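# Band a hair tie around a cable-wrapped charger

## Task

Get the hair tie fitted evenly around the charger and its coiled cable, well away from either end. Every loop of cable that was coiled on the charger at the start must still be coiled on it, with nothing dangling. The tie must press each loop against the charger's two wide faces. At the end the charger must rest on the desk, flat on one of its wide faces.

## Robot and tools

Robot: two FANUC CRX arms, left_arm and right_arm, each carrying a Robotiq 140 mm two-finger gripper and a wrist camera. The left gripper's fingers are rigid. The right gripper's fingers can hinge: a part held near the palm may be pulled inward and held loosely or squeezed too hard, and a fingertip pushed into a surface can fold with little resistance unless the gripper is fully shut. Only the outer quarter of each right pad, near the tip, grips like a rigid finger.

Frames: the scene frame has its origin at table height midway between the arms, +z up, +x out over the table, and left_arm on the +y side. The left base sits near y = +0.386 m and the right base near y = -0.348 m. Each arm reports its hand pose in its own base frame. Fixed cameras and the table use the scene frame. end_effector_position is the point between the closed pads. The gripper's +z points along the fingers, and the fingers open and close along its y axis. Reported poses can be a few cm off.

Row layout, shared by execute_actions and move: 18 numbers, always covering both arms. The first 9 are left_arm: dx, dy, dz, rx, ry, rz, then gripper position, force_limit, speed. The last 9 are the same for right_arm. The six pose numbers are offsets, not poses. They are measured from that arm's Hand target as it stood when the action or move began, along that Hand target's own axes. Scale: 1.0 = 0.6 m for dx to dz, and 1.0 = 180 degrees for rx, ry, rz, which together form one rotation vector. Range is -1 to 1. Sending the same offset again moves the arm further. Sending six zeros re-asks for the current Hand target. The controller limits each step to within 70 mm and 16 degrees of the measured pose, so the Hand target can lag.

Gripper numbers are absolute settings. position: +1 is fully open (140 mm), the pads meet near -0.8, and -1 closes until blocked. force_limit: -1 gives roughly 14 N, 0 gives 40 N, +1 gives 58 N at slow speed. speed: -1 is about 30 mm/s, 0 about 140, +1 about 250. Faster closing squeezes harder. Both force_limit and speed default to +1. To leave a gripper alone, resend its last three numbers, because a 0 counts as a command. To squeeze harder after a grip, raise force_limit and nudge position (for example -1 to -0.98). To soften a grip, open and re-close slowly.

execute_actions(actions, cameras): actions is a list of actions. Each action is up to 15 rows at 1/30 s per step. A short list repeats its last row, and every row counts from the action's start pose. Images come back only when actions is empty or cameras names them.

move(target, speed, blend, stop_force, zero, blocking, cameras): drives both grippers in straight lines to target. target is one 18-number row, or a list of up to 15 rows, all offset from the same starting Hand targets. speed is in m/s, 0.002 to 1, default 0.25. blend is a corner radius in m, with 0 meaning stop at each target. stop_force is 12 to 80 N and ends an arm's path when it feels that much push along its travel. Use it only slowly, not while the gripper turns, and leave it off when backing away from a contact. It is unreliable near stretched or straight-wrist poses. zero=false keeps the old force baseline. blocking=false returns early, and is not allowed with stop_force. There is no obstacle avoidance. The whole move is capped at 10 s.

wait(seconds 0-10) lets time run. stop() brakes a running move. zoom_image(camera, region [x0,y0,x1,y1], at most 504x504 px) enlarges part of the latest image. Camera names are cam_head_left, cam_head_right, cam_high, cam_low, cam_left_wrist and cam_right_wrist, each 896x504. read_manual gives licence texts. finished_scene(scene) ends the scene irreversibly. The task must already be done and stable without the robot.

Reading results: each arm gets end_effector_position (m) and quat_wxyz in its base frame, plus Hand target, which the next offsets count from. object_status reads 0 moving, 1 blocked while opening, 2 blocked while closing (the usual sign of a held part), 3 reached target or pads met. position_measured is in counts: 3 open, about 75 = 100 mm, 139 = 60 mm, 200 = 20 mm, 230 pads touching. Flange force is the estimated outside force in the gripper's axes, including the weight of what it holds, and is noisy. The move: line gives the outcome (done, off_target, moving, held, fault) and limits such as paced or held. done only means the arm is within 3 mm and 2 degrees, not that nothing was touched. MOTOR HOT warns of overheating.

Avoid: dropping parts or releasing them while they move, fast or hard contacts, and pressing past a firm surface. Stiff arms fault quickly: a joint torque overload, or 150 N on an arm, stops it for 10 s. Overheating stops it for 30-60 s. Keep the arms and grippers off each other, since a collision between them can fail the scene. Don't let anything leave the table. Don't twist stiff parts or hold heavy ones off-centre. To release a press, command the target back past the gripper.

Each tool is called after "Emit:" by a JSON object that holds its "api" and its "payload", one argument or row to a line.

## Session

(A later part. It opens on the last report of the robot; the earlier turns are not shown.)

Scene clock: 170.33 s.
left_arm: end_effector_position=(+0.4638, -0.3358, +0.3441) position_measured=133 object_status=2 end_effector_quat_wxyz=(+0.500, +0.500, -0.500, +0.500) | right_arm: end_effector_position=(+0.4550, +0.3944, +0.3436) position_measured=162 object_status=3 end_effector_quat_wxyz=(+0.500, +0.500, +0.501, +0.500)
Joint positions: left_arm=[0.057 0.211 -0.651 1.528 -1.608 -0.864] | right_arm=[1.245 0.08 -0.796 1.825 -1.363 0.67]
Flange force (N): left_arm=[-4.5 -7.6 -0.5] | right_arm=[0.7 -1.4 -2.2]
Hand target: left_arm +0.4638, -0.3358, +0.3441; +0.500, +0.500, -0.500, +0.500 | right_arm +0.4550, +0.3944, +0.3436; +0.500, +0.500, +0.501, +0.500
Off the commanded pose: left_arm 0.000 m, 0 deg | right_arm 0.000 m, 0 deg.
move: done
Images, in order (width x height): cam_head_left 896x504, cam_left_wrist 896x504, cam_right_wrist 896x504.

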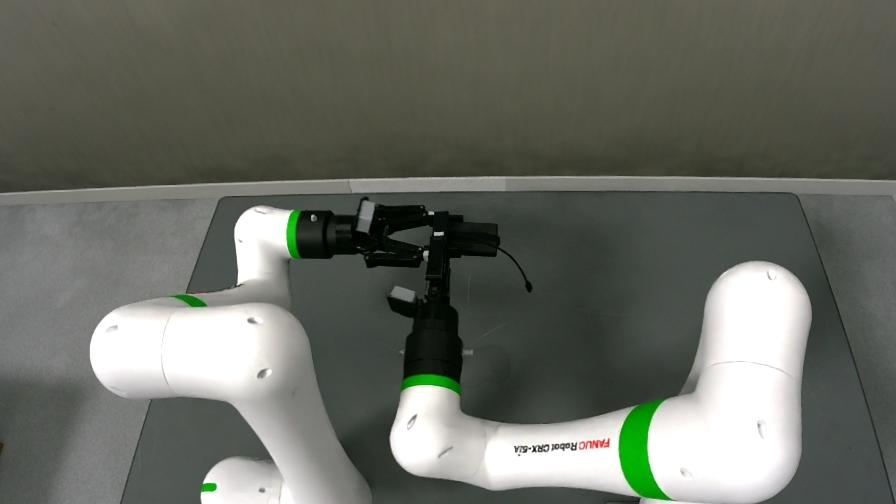

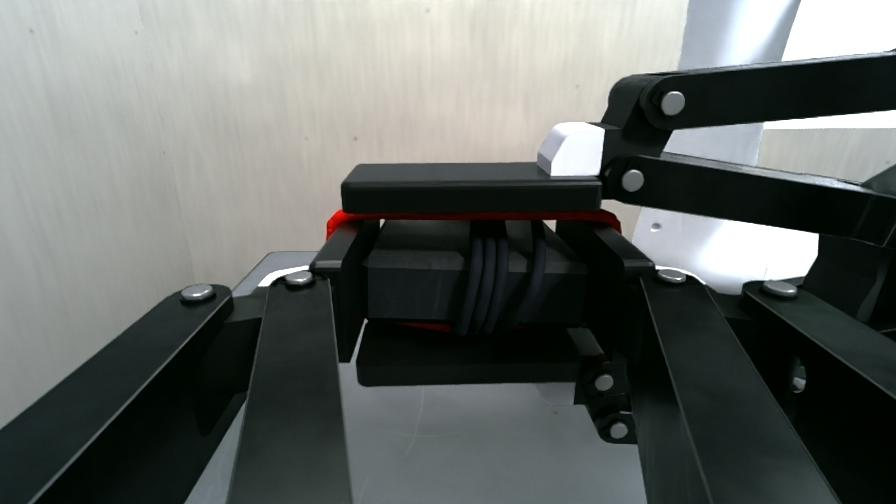

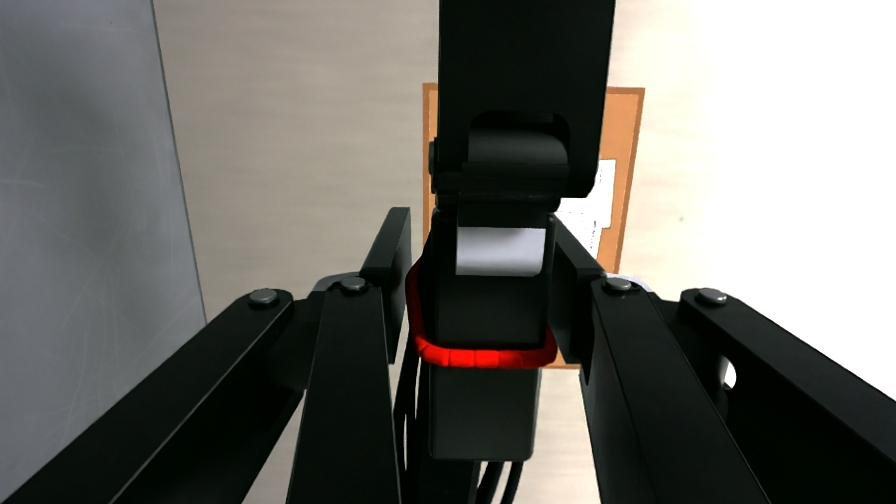

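Emit:
{"api": "move", "payload": {
  "target": [
    [0,0,0,0,0,0,-1,-0.7,-1,0.02,0,0,0,0,0,-0.26,-1,-1]
  ],
  "speed": 0.04,
  "cameras": ["cam_right_wrist","cam_head_left","cam_left_wrist"]
}}

Emit:
{"api": "zoom_image", "payload": {
  "camera": "cam_head_left",
  "region": [420, 200, 480, 260]
}}

Emit:
{"api": "zoom_image", "payload": {
  "camera": "cam_right_wrist",
  "region": [350, 190, 610, 400]
}}

Scene clock: 173.37 s.
left_arm: end_effector_position=(+0.4638, -0.3358, +0.3441) position_measured=133 object_status=2 end_effector_quat_wxyz=(+0.500, +0.500, -0.500, +0.500) | right_arm: end_effector_position=(+0.4550, +0.4064, +0.3436) position_measured=162 object_status=3 end_effector_quat_wxyz=(+0.500, +0.500, +0.501, +0.500)
Joint positions: left_arm=[0.057 0.211 -0.651 1.528 -1.608 -0.864] | right_arm=[1.258 0.107 -0.767 1.814 -1.37 0.674]
Flange force (N): left_arm=[-3.7 -7.2 -0.8] | right_arm=[0.9 -1.6 -0.6]
Hand target: left_arm +0.4638, -0.3358, +0.3441; +0.500, +0.500, -0.500, +0.500 | right_arm +0.4550, +0.4064, +0.3436; +0.500, +0.500, +0.501, +0.500
Off the commanded pose: left_arm 0.000 m, 0 deg | right_arm 0.000 m, 0 deg.
move: done
Images, in order (width x height): cam_head_left 896x504, cam_left_wrist 896x504, cam_right_wrist 896x504.

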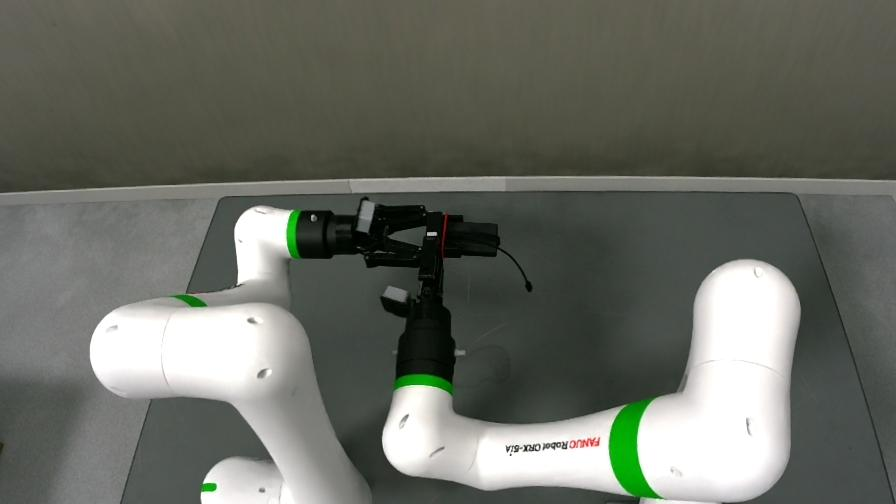

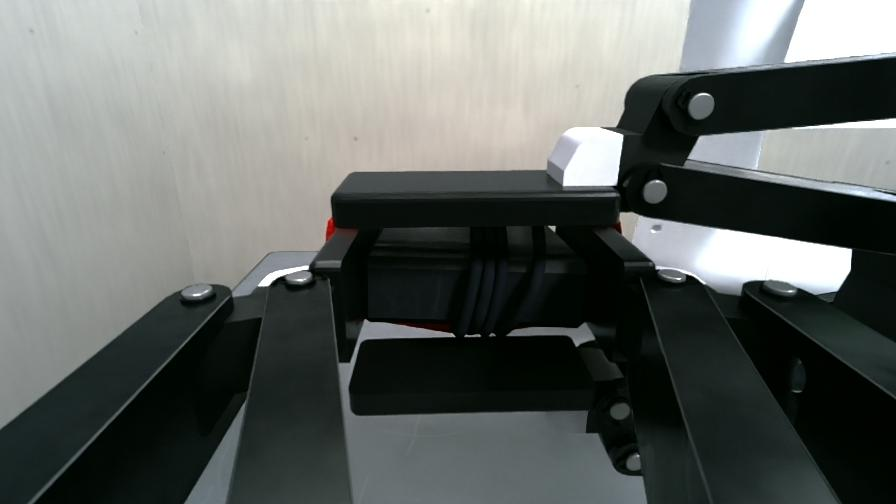

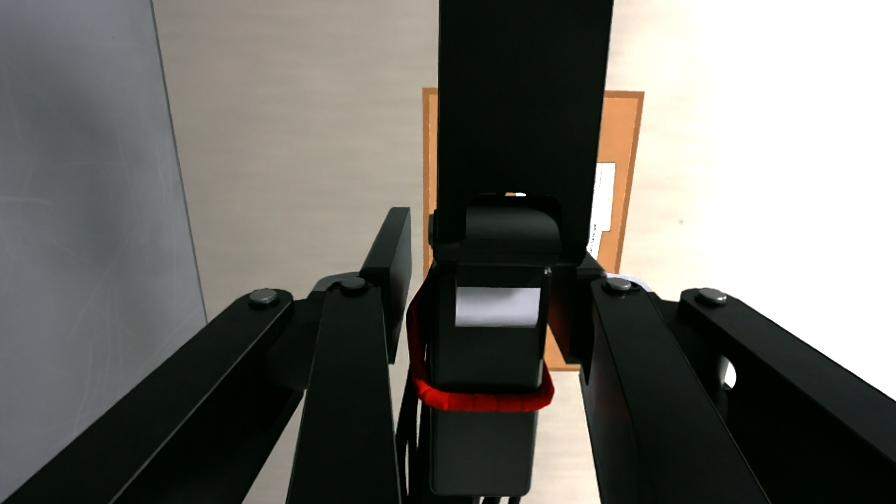

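Scaled by 8.400 from the camera's 896x504 image, which has a finer 1280x720 frame.

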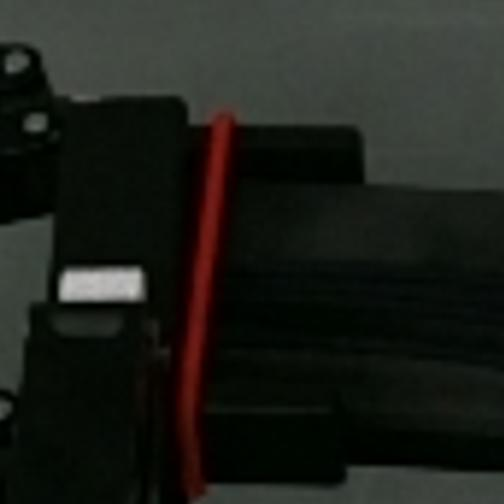

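Scaled by 1.938 from the camera's 896x504 image, which has a finer 1280x720 frame.

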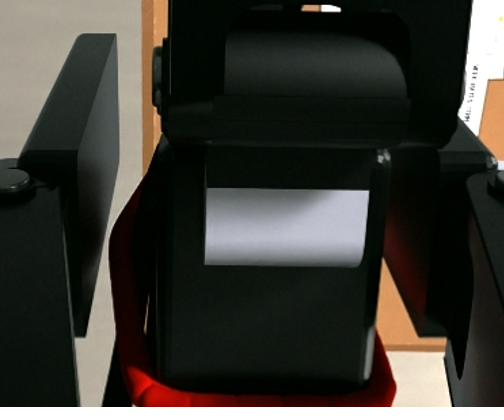

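Emit:
{"api": "zoom_image", "payload": {
  "camera": "cam_left_wrist",
  "region": [300, 210, 680, 440]
}}

Scaled by 1.326 from the camera's 896x504 image, which has a finer 1280x720 frame.

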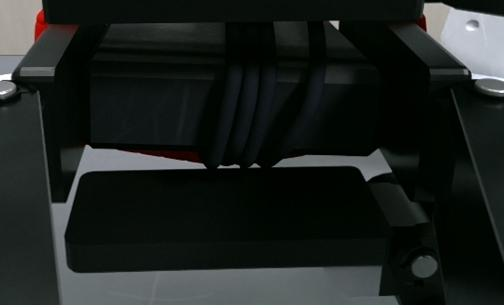

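Emit:
{"api": "move", "payload": {
  "target": [
    [0,0,0,0,0,0,-1,-0.7,-1,0,0,0,0,0,0,-0.46,-1,-1]
  ],
  "speed": 0.04,
  "cameras": ["cam_right_wrist","cam_head_left","cam_left_wrist"]
}}

Emit:
{"api": "zoom_image", "payload": {
  "camera": "cam_head_left",
  "region": [420, 200, 480, 260]
}}

Emit:
{"api": "zoom_image", "payload": {
  "camera": "cam_right_wrist",
  "region": [350, 190, 610, 430]
}}

Emit:
{"api": "zoom_image", "payload": {
  "camera": "cam_left_wrist",
  "region": [300, 210, 680, 440]
}}

Scene clock: 177.50 s.
left_arm: end_effector_position=(+0.4638, -0.3358, +0.3441) position_measured=133 object_status=2 end_effector_quat_wxyz=(+0.500, +0.500, -0.500, +0.500) | right_arm: end_effector_position=(+0.4550, +0.4064, +0.3436) position_measured=187 object_status=0 end_effector_quat_wxyz=(+0.500, +0.500, +0.501, +0.500)
Joint positions: left_arm=[0.057 0.211 -0.651 1.528 -1.608 -0.864] | right_arm=[1.258 0.107 -0.767 1.814 -1.37 0.674]
Flange force (N): left_arm=[-6.1 -7.5 -0.1] | right_arm=[0.8 0.8 -1.1]
Hand target: left_arm +0.4638, -0.3358, +0.3441; +0.500, +0.500, -0.500, +0.500 | right_arm +0.4550, +0.4064, +0.3436; +0.500, +0.500, +0.501, +0.500
Off the commanded pose: left_arm 0.000 m, 0 deg | right_arm 0.000 m, 0 deg.
move: done
Images, in order (width x height): cam_head_left 896x504, cam_left_wrist 896x504, cam_right_wrist 896x504.

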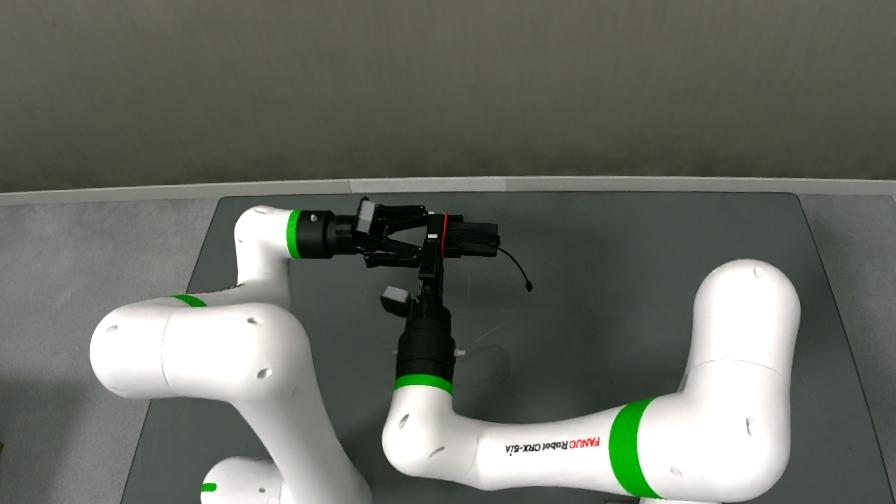

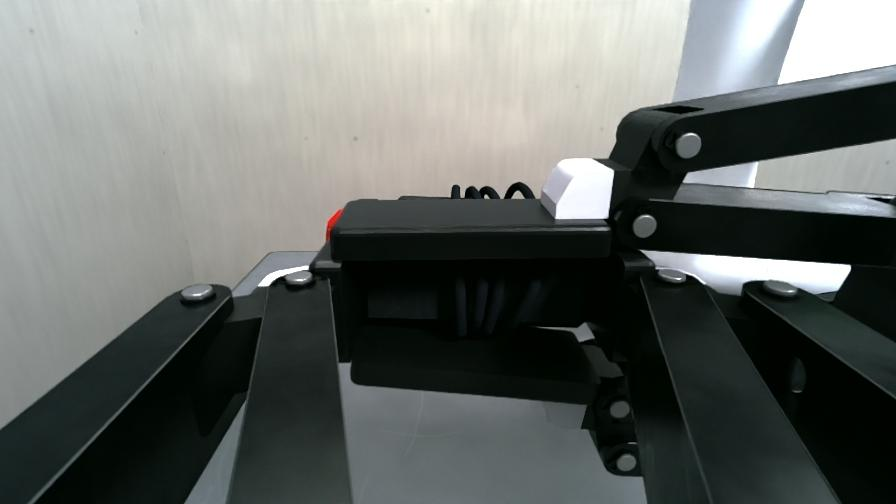

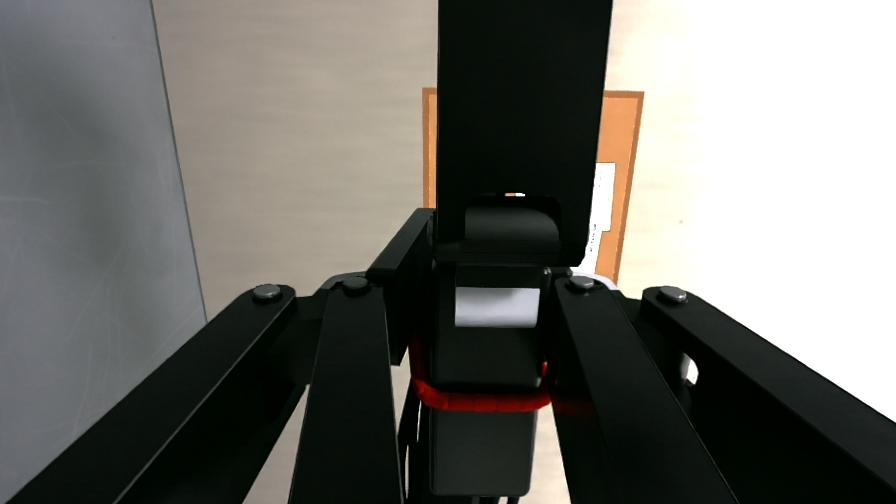

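Scaled by 8.400 from the camera's 896x504 image, which has a finer 1280x720 frame.

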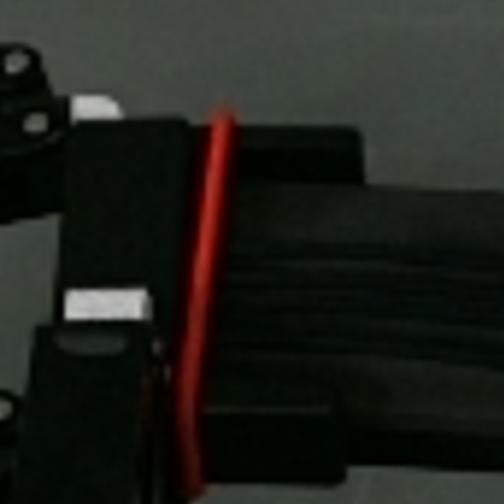

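Scaled by 1.938 from the camera's 896x504 image, which has a finer 1280x720 frame.

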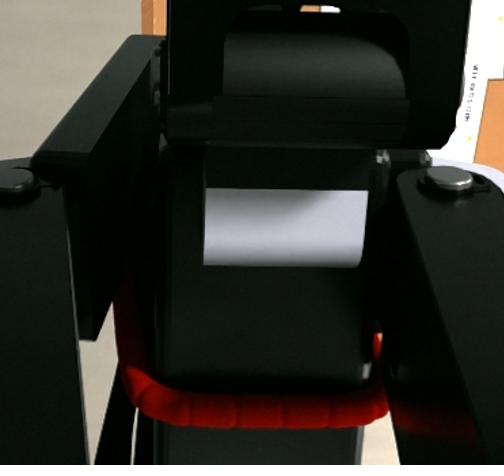

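Scaled by 1.326 from the camera's 896x504 image, which has a finer 1280x720 frame.

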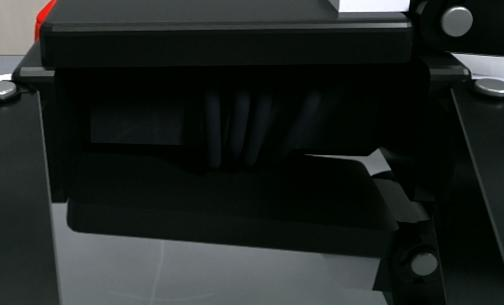

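Emit:
{"api": "move", "payload": {
  "target": [0,0,0,0,0,0,-1,-0.7,-1,-0.0167,0,0,0,0,0,-0.46,-1,-1],
  "speed": 0.03,
  "cameras": ["cam_right_wrist","cam_head_left","cam_left_wrist"]
}}

Emit:
{"api": "zoom_image", "payload": {
  "camera": "cam_head_left",
  "region": [420, 200, 480, 260]
}}

Emit:
{"api": "zoom_image", "payload": {
  "camera": "cam_right_wrist",
  "region": [350, 190, 610, 430]
}}

Emit:
{"api": "zoom_image", "payload": {
  "camera": "cam_left_wrist",
  "region": [300, 210, 680, 440]
}}

Scene clock: 180.43 s.
left_arm: end_effector_position=(+0.4639, -0.3358, +0.3441) position_measured=133 object_status=2 end_effector_quat_wxyz=(+0.500, +0.500, -0.500, +0.500) | right_arm: end_effector_position=(+0.4550, +0.3964, +0.3436) position_measured=187 object_status=3 end_effector_quat_wxyz=(+0.500, +0.500, +0.501, +0.500)
Joint positions: left_arm=[0.057 0.211 -0.651 1.528 -1.608 -0.864] | right_arm=[1.248 0.084 -0.791 1.823 -1.364 0.671]
Flange force (N): left_arm=[-2.5 -5.3 9.8] | right_arm=[11.2 -3.0 0.7]
Hand target: left_arm +0.4638, -0.3358, +0.3441; +0.500, +0.500, -0.500, +0.500 | right_arm +0.4550, +0.3964, +0.3436; +0.500, +0.500, +0.501, +0.500
Off the commanded pose: left_arm 0.000 m, 0 deg | right_arm 0.000 m, 0 deg.
move: done
Images, in order (width x height): cam_head_left 896x504, cam_left_wrist 896x504, cam_right_wrist 896x504.

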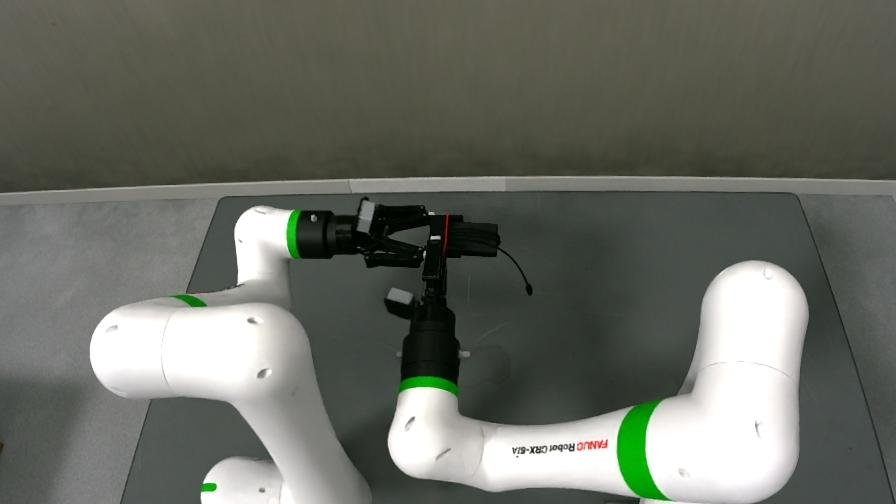

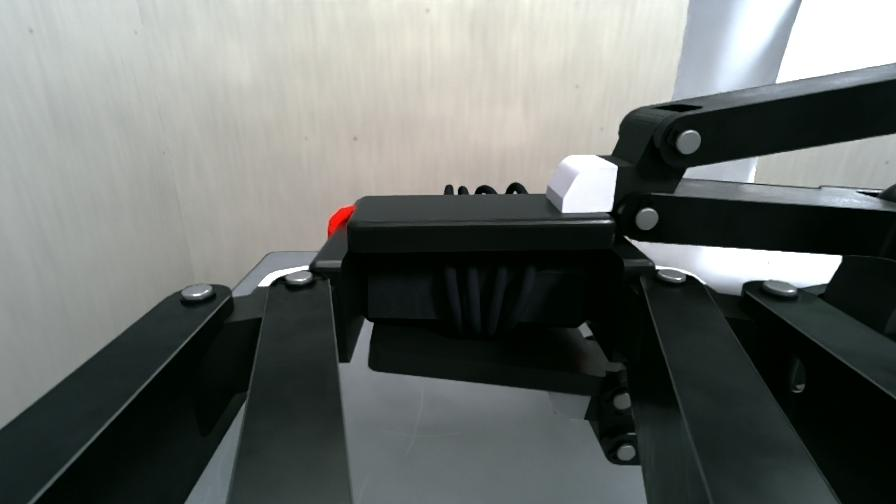

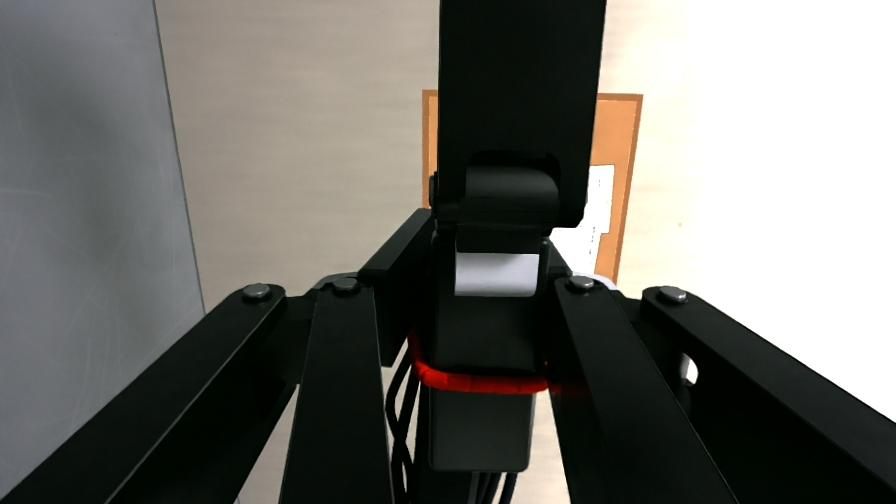

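Scaled by 8.400 from the camera's 896x504 image, which has a finer 1280x720 frame.

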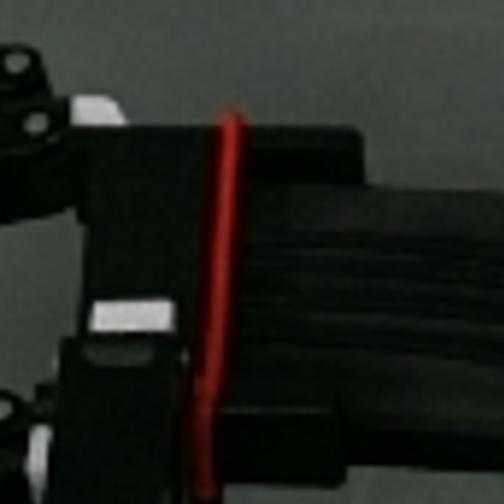

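Scaled by 1.938 from the camera's 896x504 image, which has a finer 1280x720 frame.

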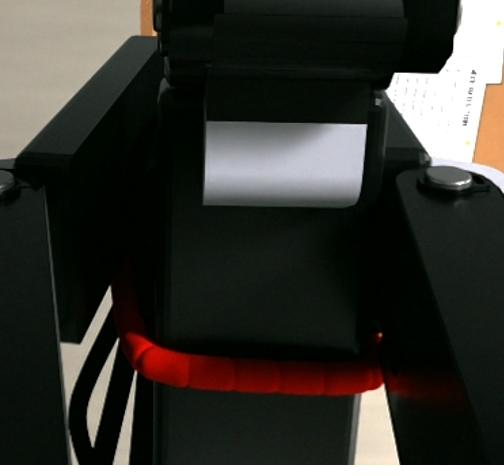

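Scaled by 1.326 from the camera's 896x504 image, which has a finer 1280x720 frame.

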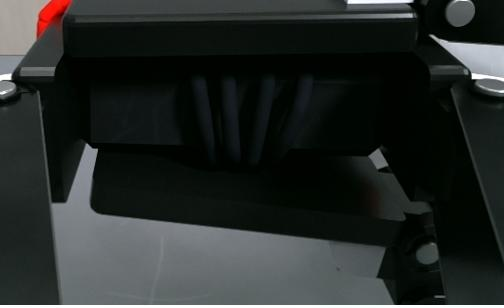

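Emit:
{"api": "move", "payload": {
  "target": [0,0,0,0,0,0,-1,-0.7,-1,-0.0167,0,0,0,0,0,-0.46,-1,-1],
  "speed": 0.03,
  "cameras": ["cam_right_wrist","cam_head_left","cam_left_wrist"]
}}

Emit:
{"api": "zoom_image", "payload": {
  "camera": "cam_head_left",
  "region": [420, 200, 510, 290]
}}

Emit:
{"api": "zoom_image", "payload": {
  "camera": "cam_right_wrist",
  "region": [350, 190, 610, 430]
}}

Emit:
{"api": "zoom_image", "payload": {
  "camera": "cam_left_wrist",
  "region": [300, 170, 680, 400]
}}

Scene clock: 182.30 s.
left_arm: end_effector_position=(+0.4638, -0.3358, +0.3442) position_measured=133 object_status=2 end_effector_quat_wxyz=(+0.500, +0.500, -0.500, +0.500) | right_arm: end_effector_position=(+0.4550, +0.3864, +0.3436) position_measured=187 object_status=3 end_effector_quat_wxyz=(+0.500, +0.500, +0.501, +0.500)
Joint positions: left_arm=[0.057 0.211 -0.651 1.528 -1.608 -0.864] | right_arm=[1.237 0.062 -0.815 1.832 -1.358 0.668]
Flange force (N): left_arm=[8.0 -5.6 16.8] | right_arm=[16.0 -10.5 0.9]
Hand target: left_arm +0.4638, -0.3358, +0.3441; +0.500, +0.500, -0.500, +0.500 | right_arm +0.4550, +0.3863, +0.3436; +0.500, +0.500, +0.501, +0.500
Off the commanded pose: left_arm 0.000 m, 0 deg | right_arm 0.000 m, 0 deg.
move: done
Images, in order (width x height): cam_head_left 896x504, cam_left_wrist 896x504, cam_right_wrist 896x504.

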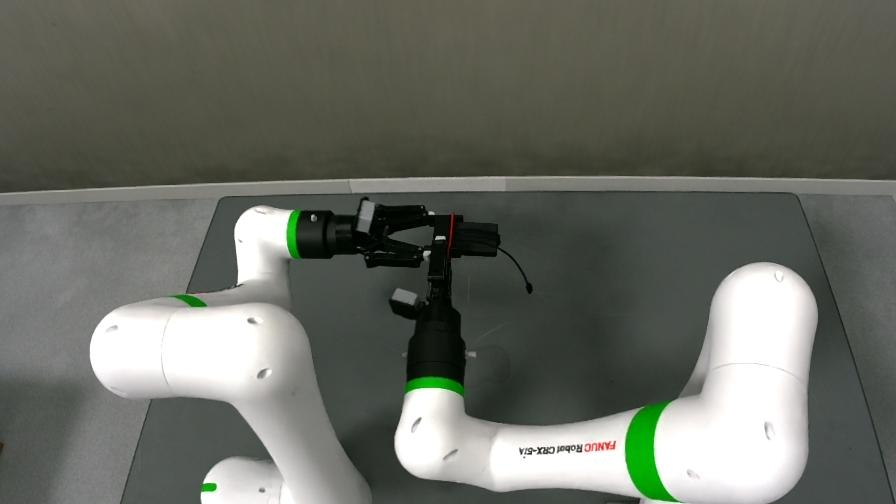

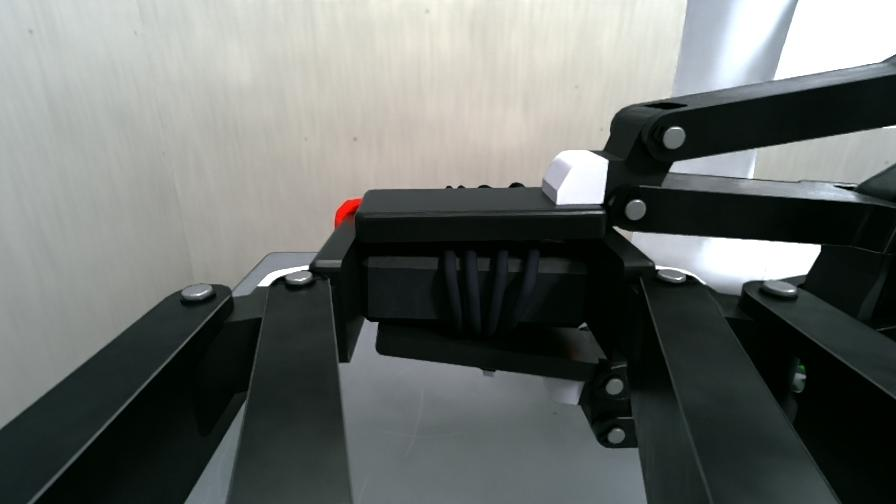

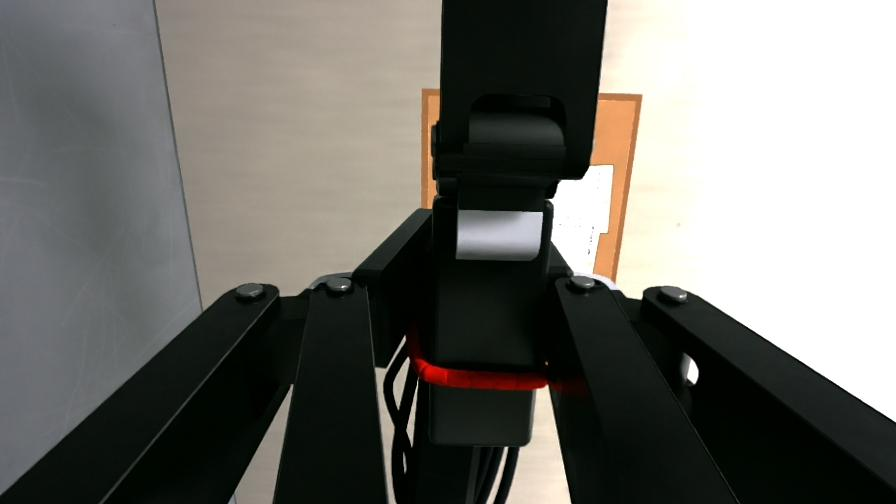

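Scaled by 5.600 from the camera's 896x504 image, which has a finer 1280x720 frame.

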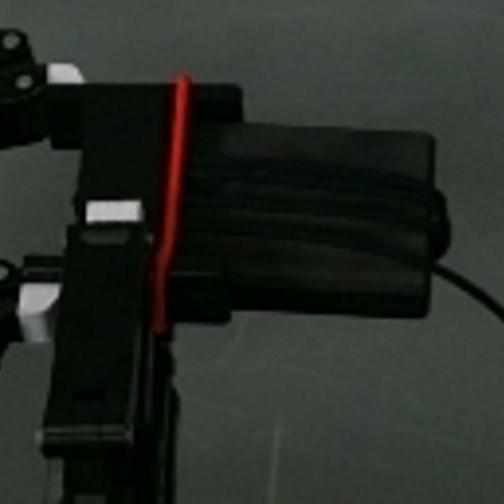

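Scaled by 1.938 from the camera's 896x504 image, which has a finer 1280x720 frame.

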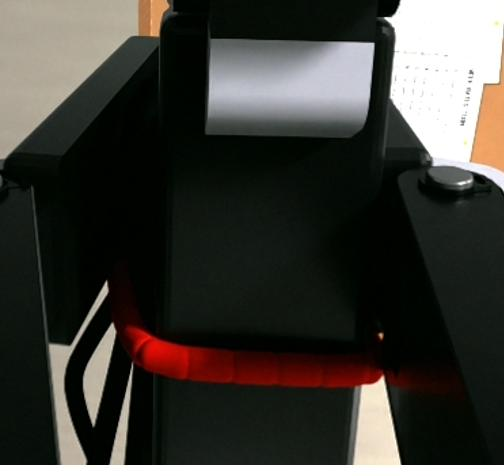

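Scaled by 1.326 from the camera's 896x504 image, which has a finer 1280x720 frame.

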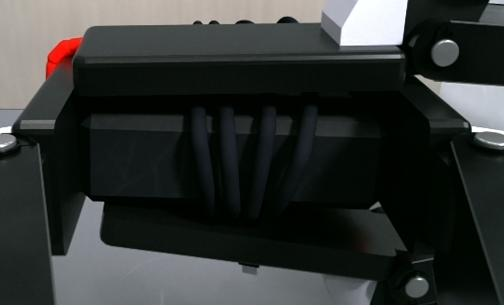

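Emit:
{"api": "move", "payload": {
  "target": [
    [0,0,0,0,0,0,-1,-0.7,-1,0,-0.0017,0,0,0,0,-0.46,-1,-1],
    [0,0,0,0,0,0,-1,-0.7,-1,-0.01,-0.002,0,0,0,0,-0.46,-1,-1]
  ],
  "speed": 0.03,
  "cameras": ["cam_right_wrist","cam_head_left","cam_left_wrist"]
}}

Emit:
{"api": "zoom_image", "payload": {
  "camera": "cam_head_left",
  "region": [420, 200, 510, 290]
}}

Emit:
{"api": "zoom_image", "payload": {
  "camera": "cam_right_wrist",
  "region": [350, 190, 610, 430]
}}

Emit:
{"api": "zoom_image", "payload": {
  "camera": "cam_left_wrist",
  "region": [300, 170, 680, 400]
}}

Scene clock: 184.90 s.
left_arm: end_effector_position=(+0.4639, -0.3358, +0.3441) position_measured=133 object_status=2 end_effector_quat_wxyz=(+0.500, +0.500, -0.500, +0.500) | right_arm: end_effector_position=(+0.4550, +0.3804, +0.3424) position_measured=187 object_status=3 end_effector_quat_wxyz=(+0.500, +0.500, +0.501, +0.500)
Joint positions: left_arm=[0.057 0.211 -0.651 1.528 -1.608 -0.864] | right_arm=[1.23 0.05 -0.83 1.838 -1.354 0.663]
Flange force (N): left_arm=[4.3 -8.2 16.4] | right_arm=[16.5 -8.6 -2.8]
Hand target: left_arm +0.4638, -0.3358, +0.3441; +0.500, +0.500, -0.500, +0.500 | right_arm +0.4550, +0.3803, +0.3424; +0.500, +0.500, +0.501, +0.500
Off the commanded pose: left_arm 0.000 m, 0 deg | right_arm 0.000 m, 0 deg.
move: done
Images, in order (width x height): cam_head_left 896x504, cam_left_wrist 896x504, cam_right_wrist 896x504.

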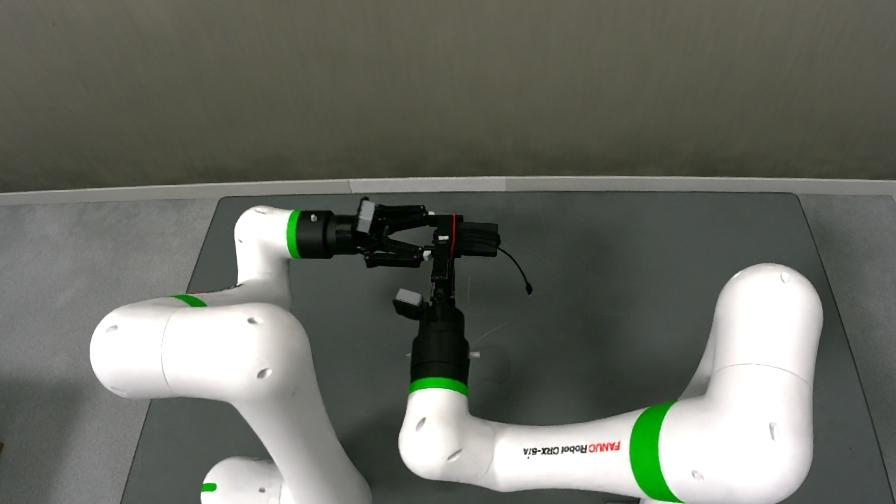

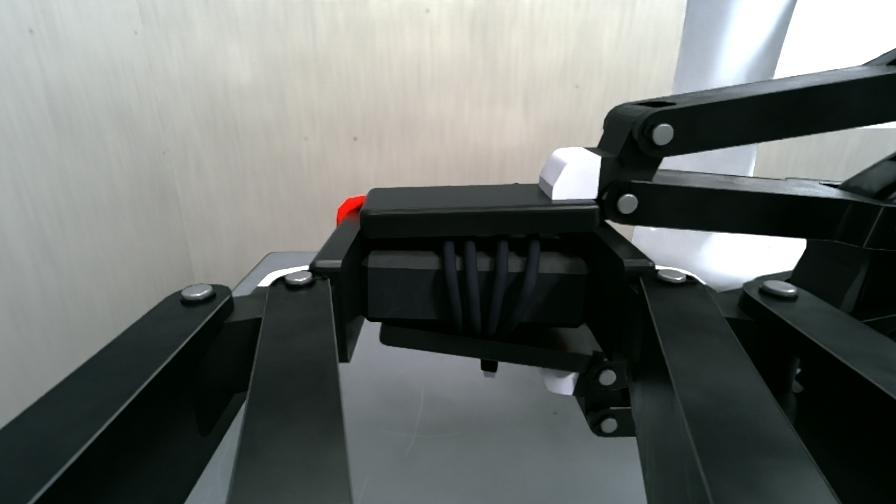

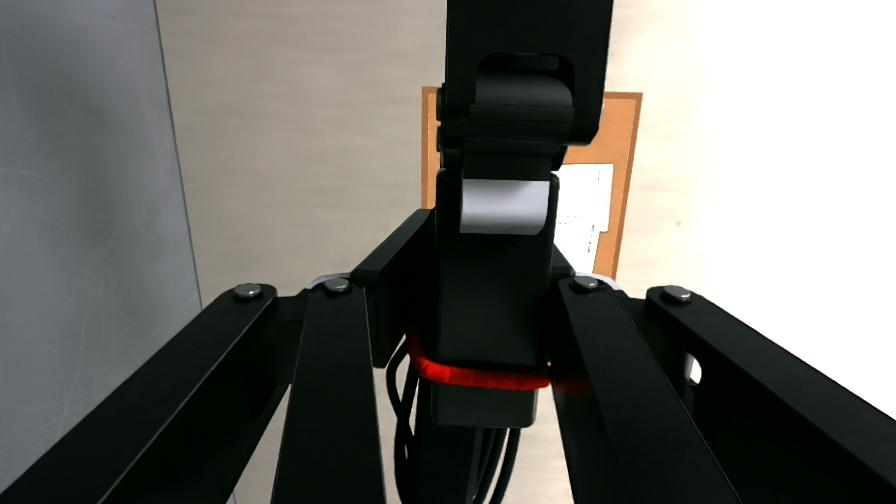

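Scaled by 5.600 from the camera's 896x504 image, which has a finer 1280x720 frame.

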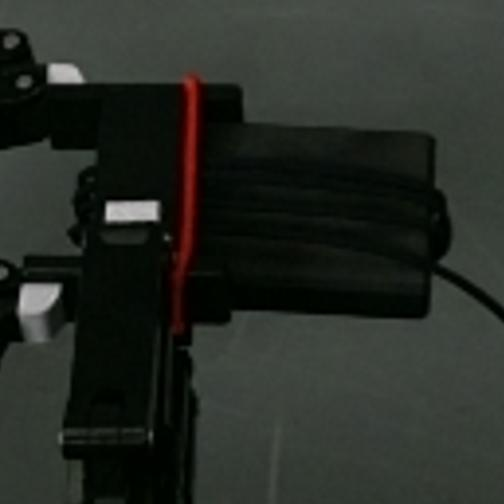

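Scaled by 1.938 from the camera's 896x504 image, which has a finer 1280x720 frame.

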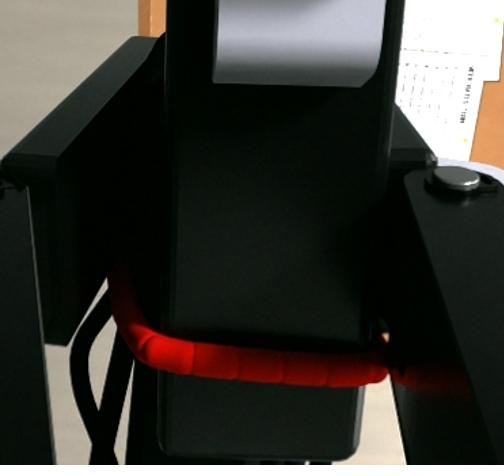

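Scaled by 1.326 from the camera's 896x504 image, which has a finer 1280x720 frame.

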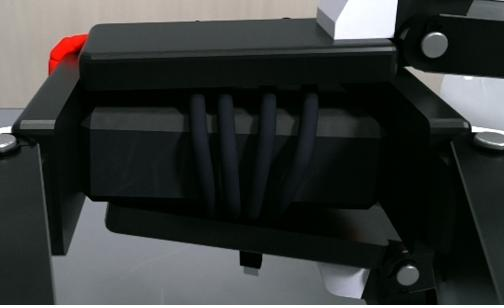

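Emit:
{"api": "move", "payload": {
  "target": [
    [0,0,0,0,0,0,-1,-0.7,-1,-0.02,-0.001,0,0,0,0,-0.46,-1,-1]
  ],
  "speed": 0.03,
  "cameras": ["cam_right_wrist","cam_head_left","cam_left_wrist"]
}}

Emit:
{"api": "zoom_image", "payload": {
  "camera": "cam_head_left",
  "region": [420, 200, 510, 290]
}}

Emit:
{"api": "zoom_image", "payload": {
  "camera": "cam_right_wrist",
  "region": [350, 190, 610, 430]
}}

Emit:
{"api": "zoom_image", "payload": {
  "camera": "cam_left_wrist",
  "region": [300, 170, 680, 400]
}}

Scene clock: 187.13 s.
left_arm: end_effector_position=(+0.4639, -0.3358, +0.3441) position_measured=133 object_status=2 end_effector_quat_wxyz=(+0.500, +0.500, -0.500, +0.500) | right_arm: end_effector_position=(+0.4550, +0.3684, +0.3418) position_measured=187 object_status=3 end_effector_quat_wxyz=(+0.500, +0.500, +0.501, +0.500)
Joint positions: left_arm=[0.057 0.211 -0.651 1.528 -1.608 -0.864] | right_arm=[1.215 0.023 -0.859 1.851 -1.346 0.658]
Flange force (N): left_arm=[4.8 -11.0 12.5] | right_arm=[12.7 -10.9 -4.2]
Hand target: left_arm +0.4638, -0.3358, +0.3441; +0.500, +0.500, -0.500, +0.500 | right_arm +0.4550, +0.3683, +0.3418; +0.500, +0.500, +0.501, +0.500
Off the commanded pose: left_arm 0.000 m, 0 deg | right_arm 0.000 m, 0 deg.
move: done
Images, in order (width x height): cam_head_left 896x504, cam_left_wrist 896x504, cam_right_wrist 896x504.

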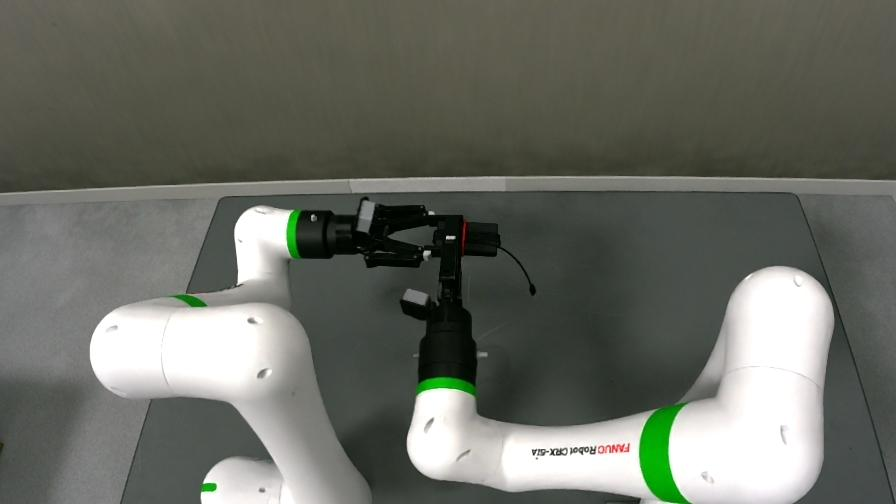

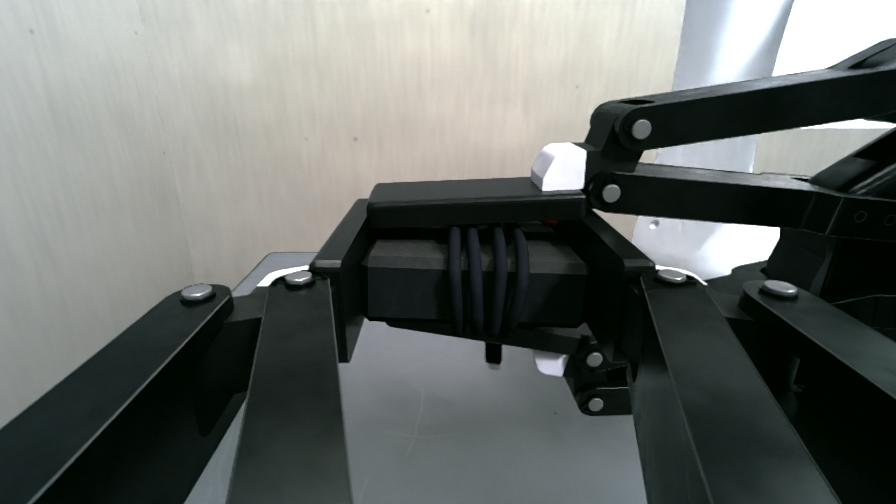

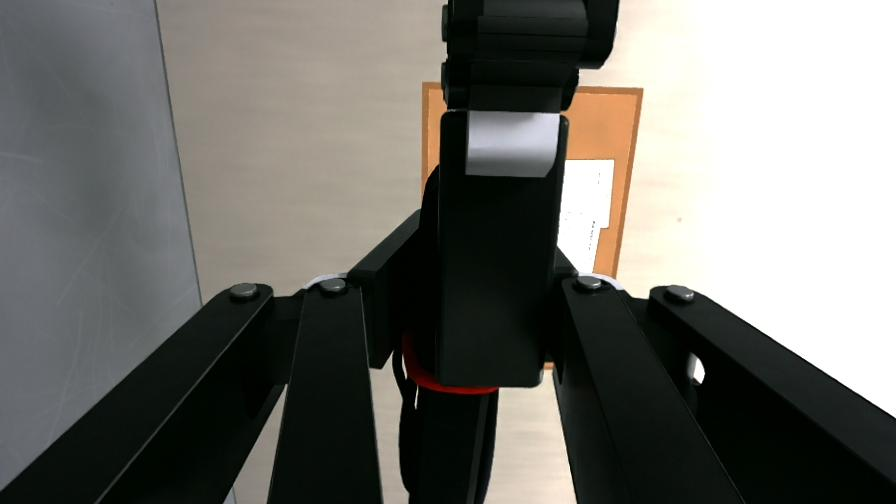

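Scaled by 5.600 from the camera's 896x504 image, which has a finer 1280x720 frame.

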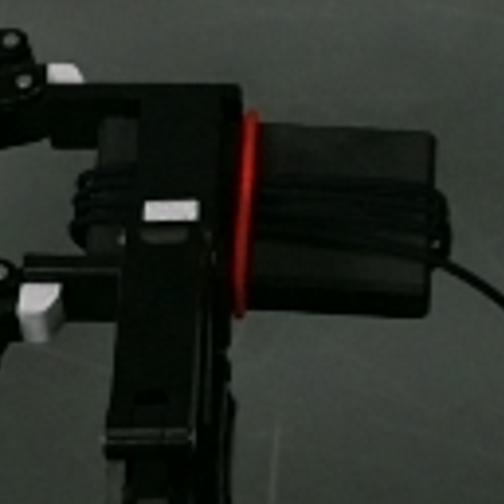

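Scaled by 1.938 from the camera's 896x504 image, which has a finer 1280x720 frame.

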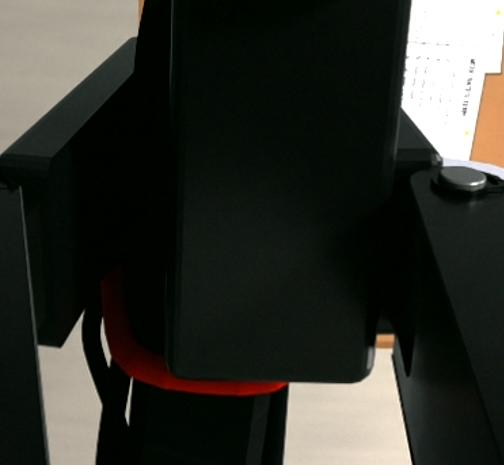

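Scaled by 1.326 from the camera's 896x504 image, which has a finer 1280x720 frame.

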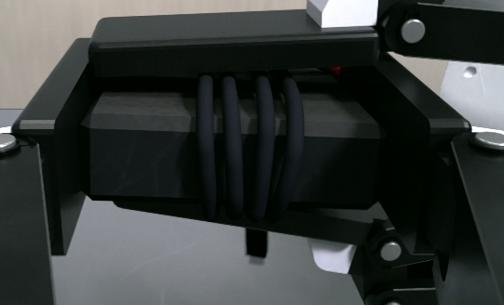

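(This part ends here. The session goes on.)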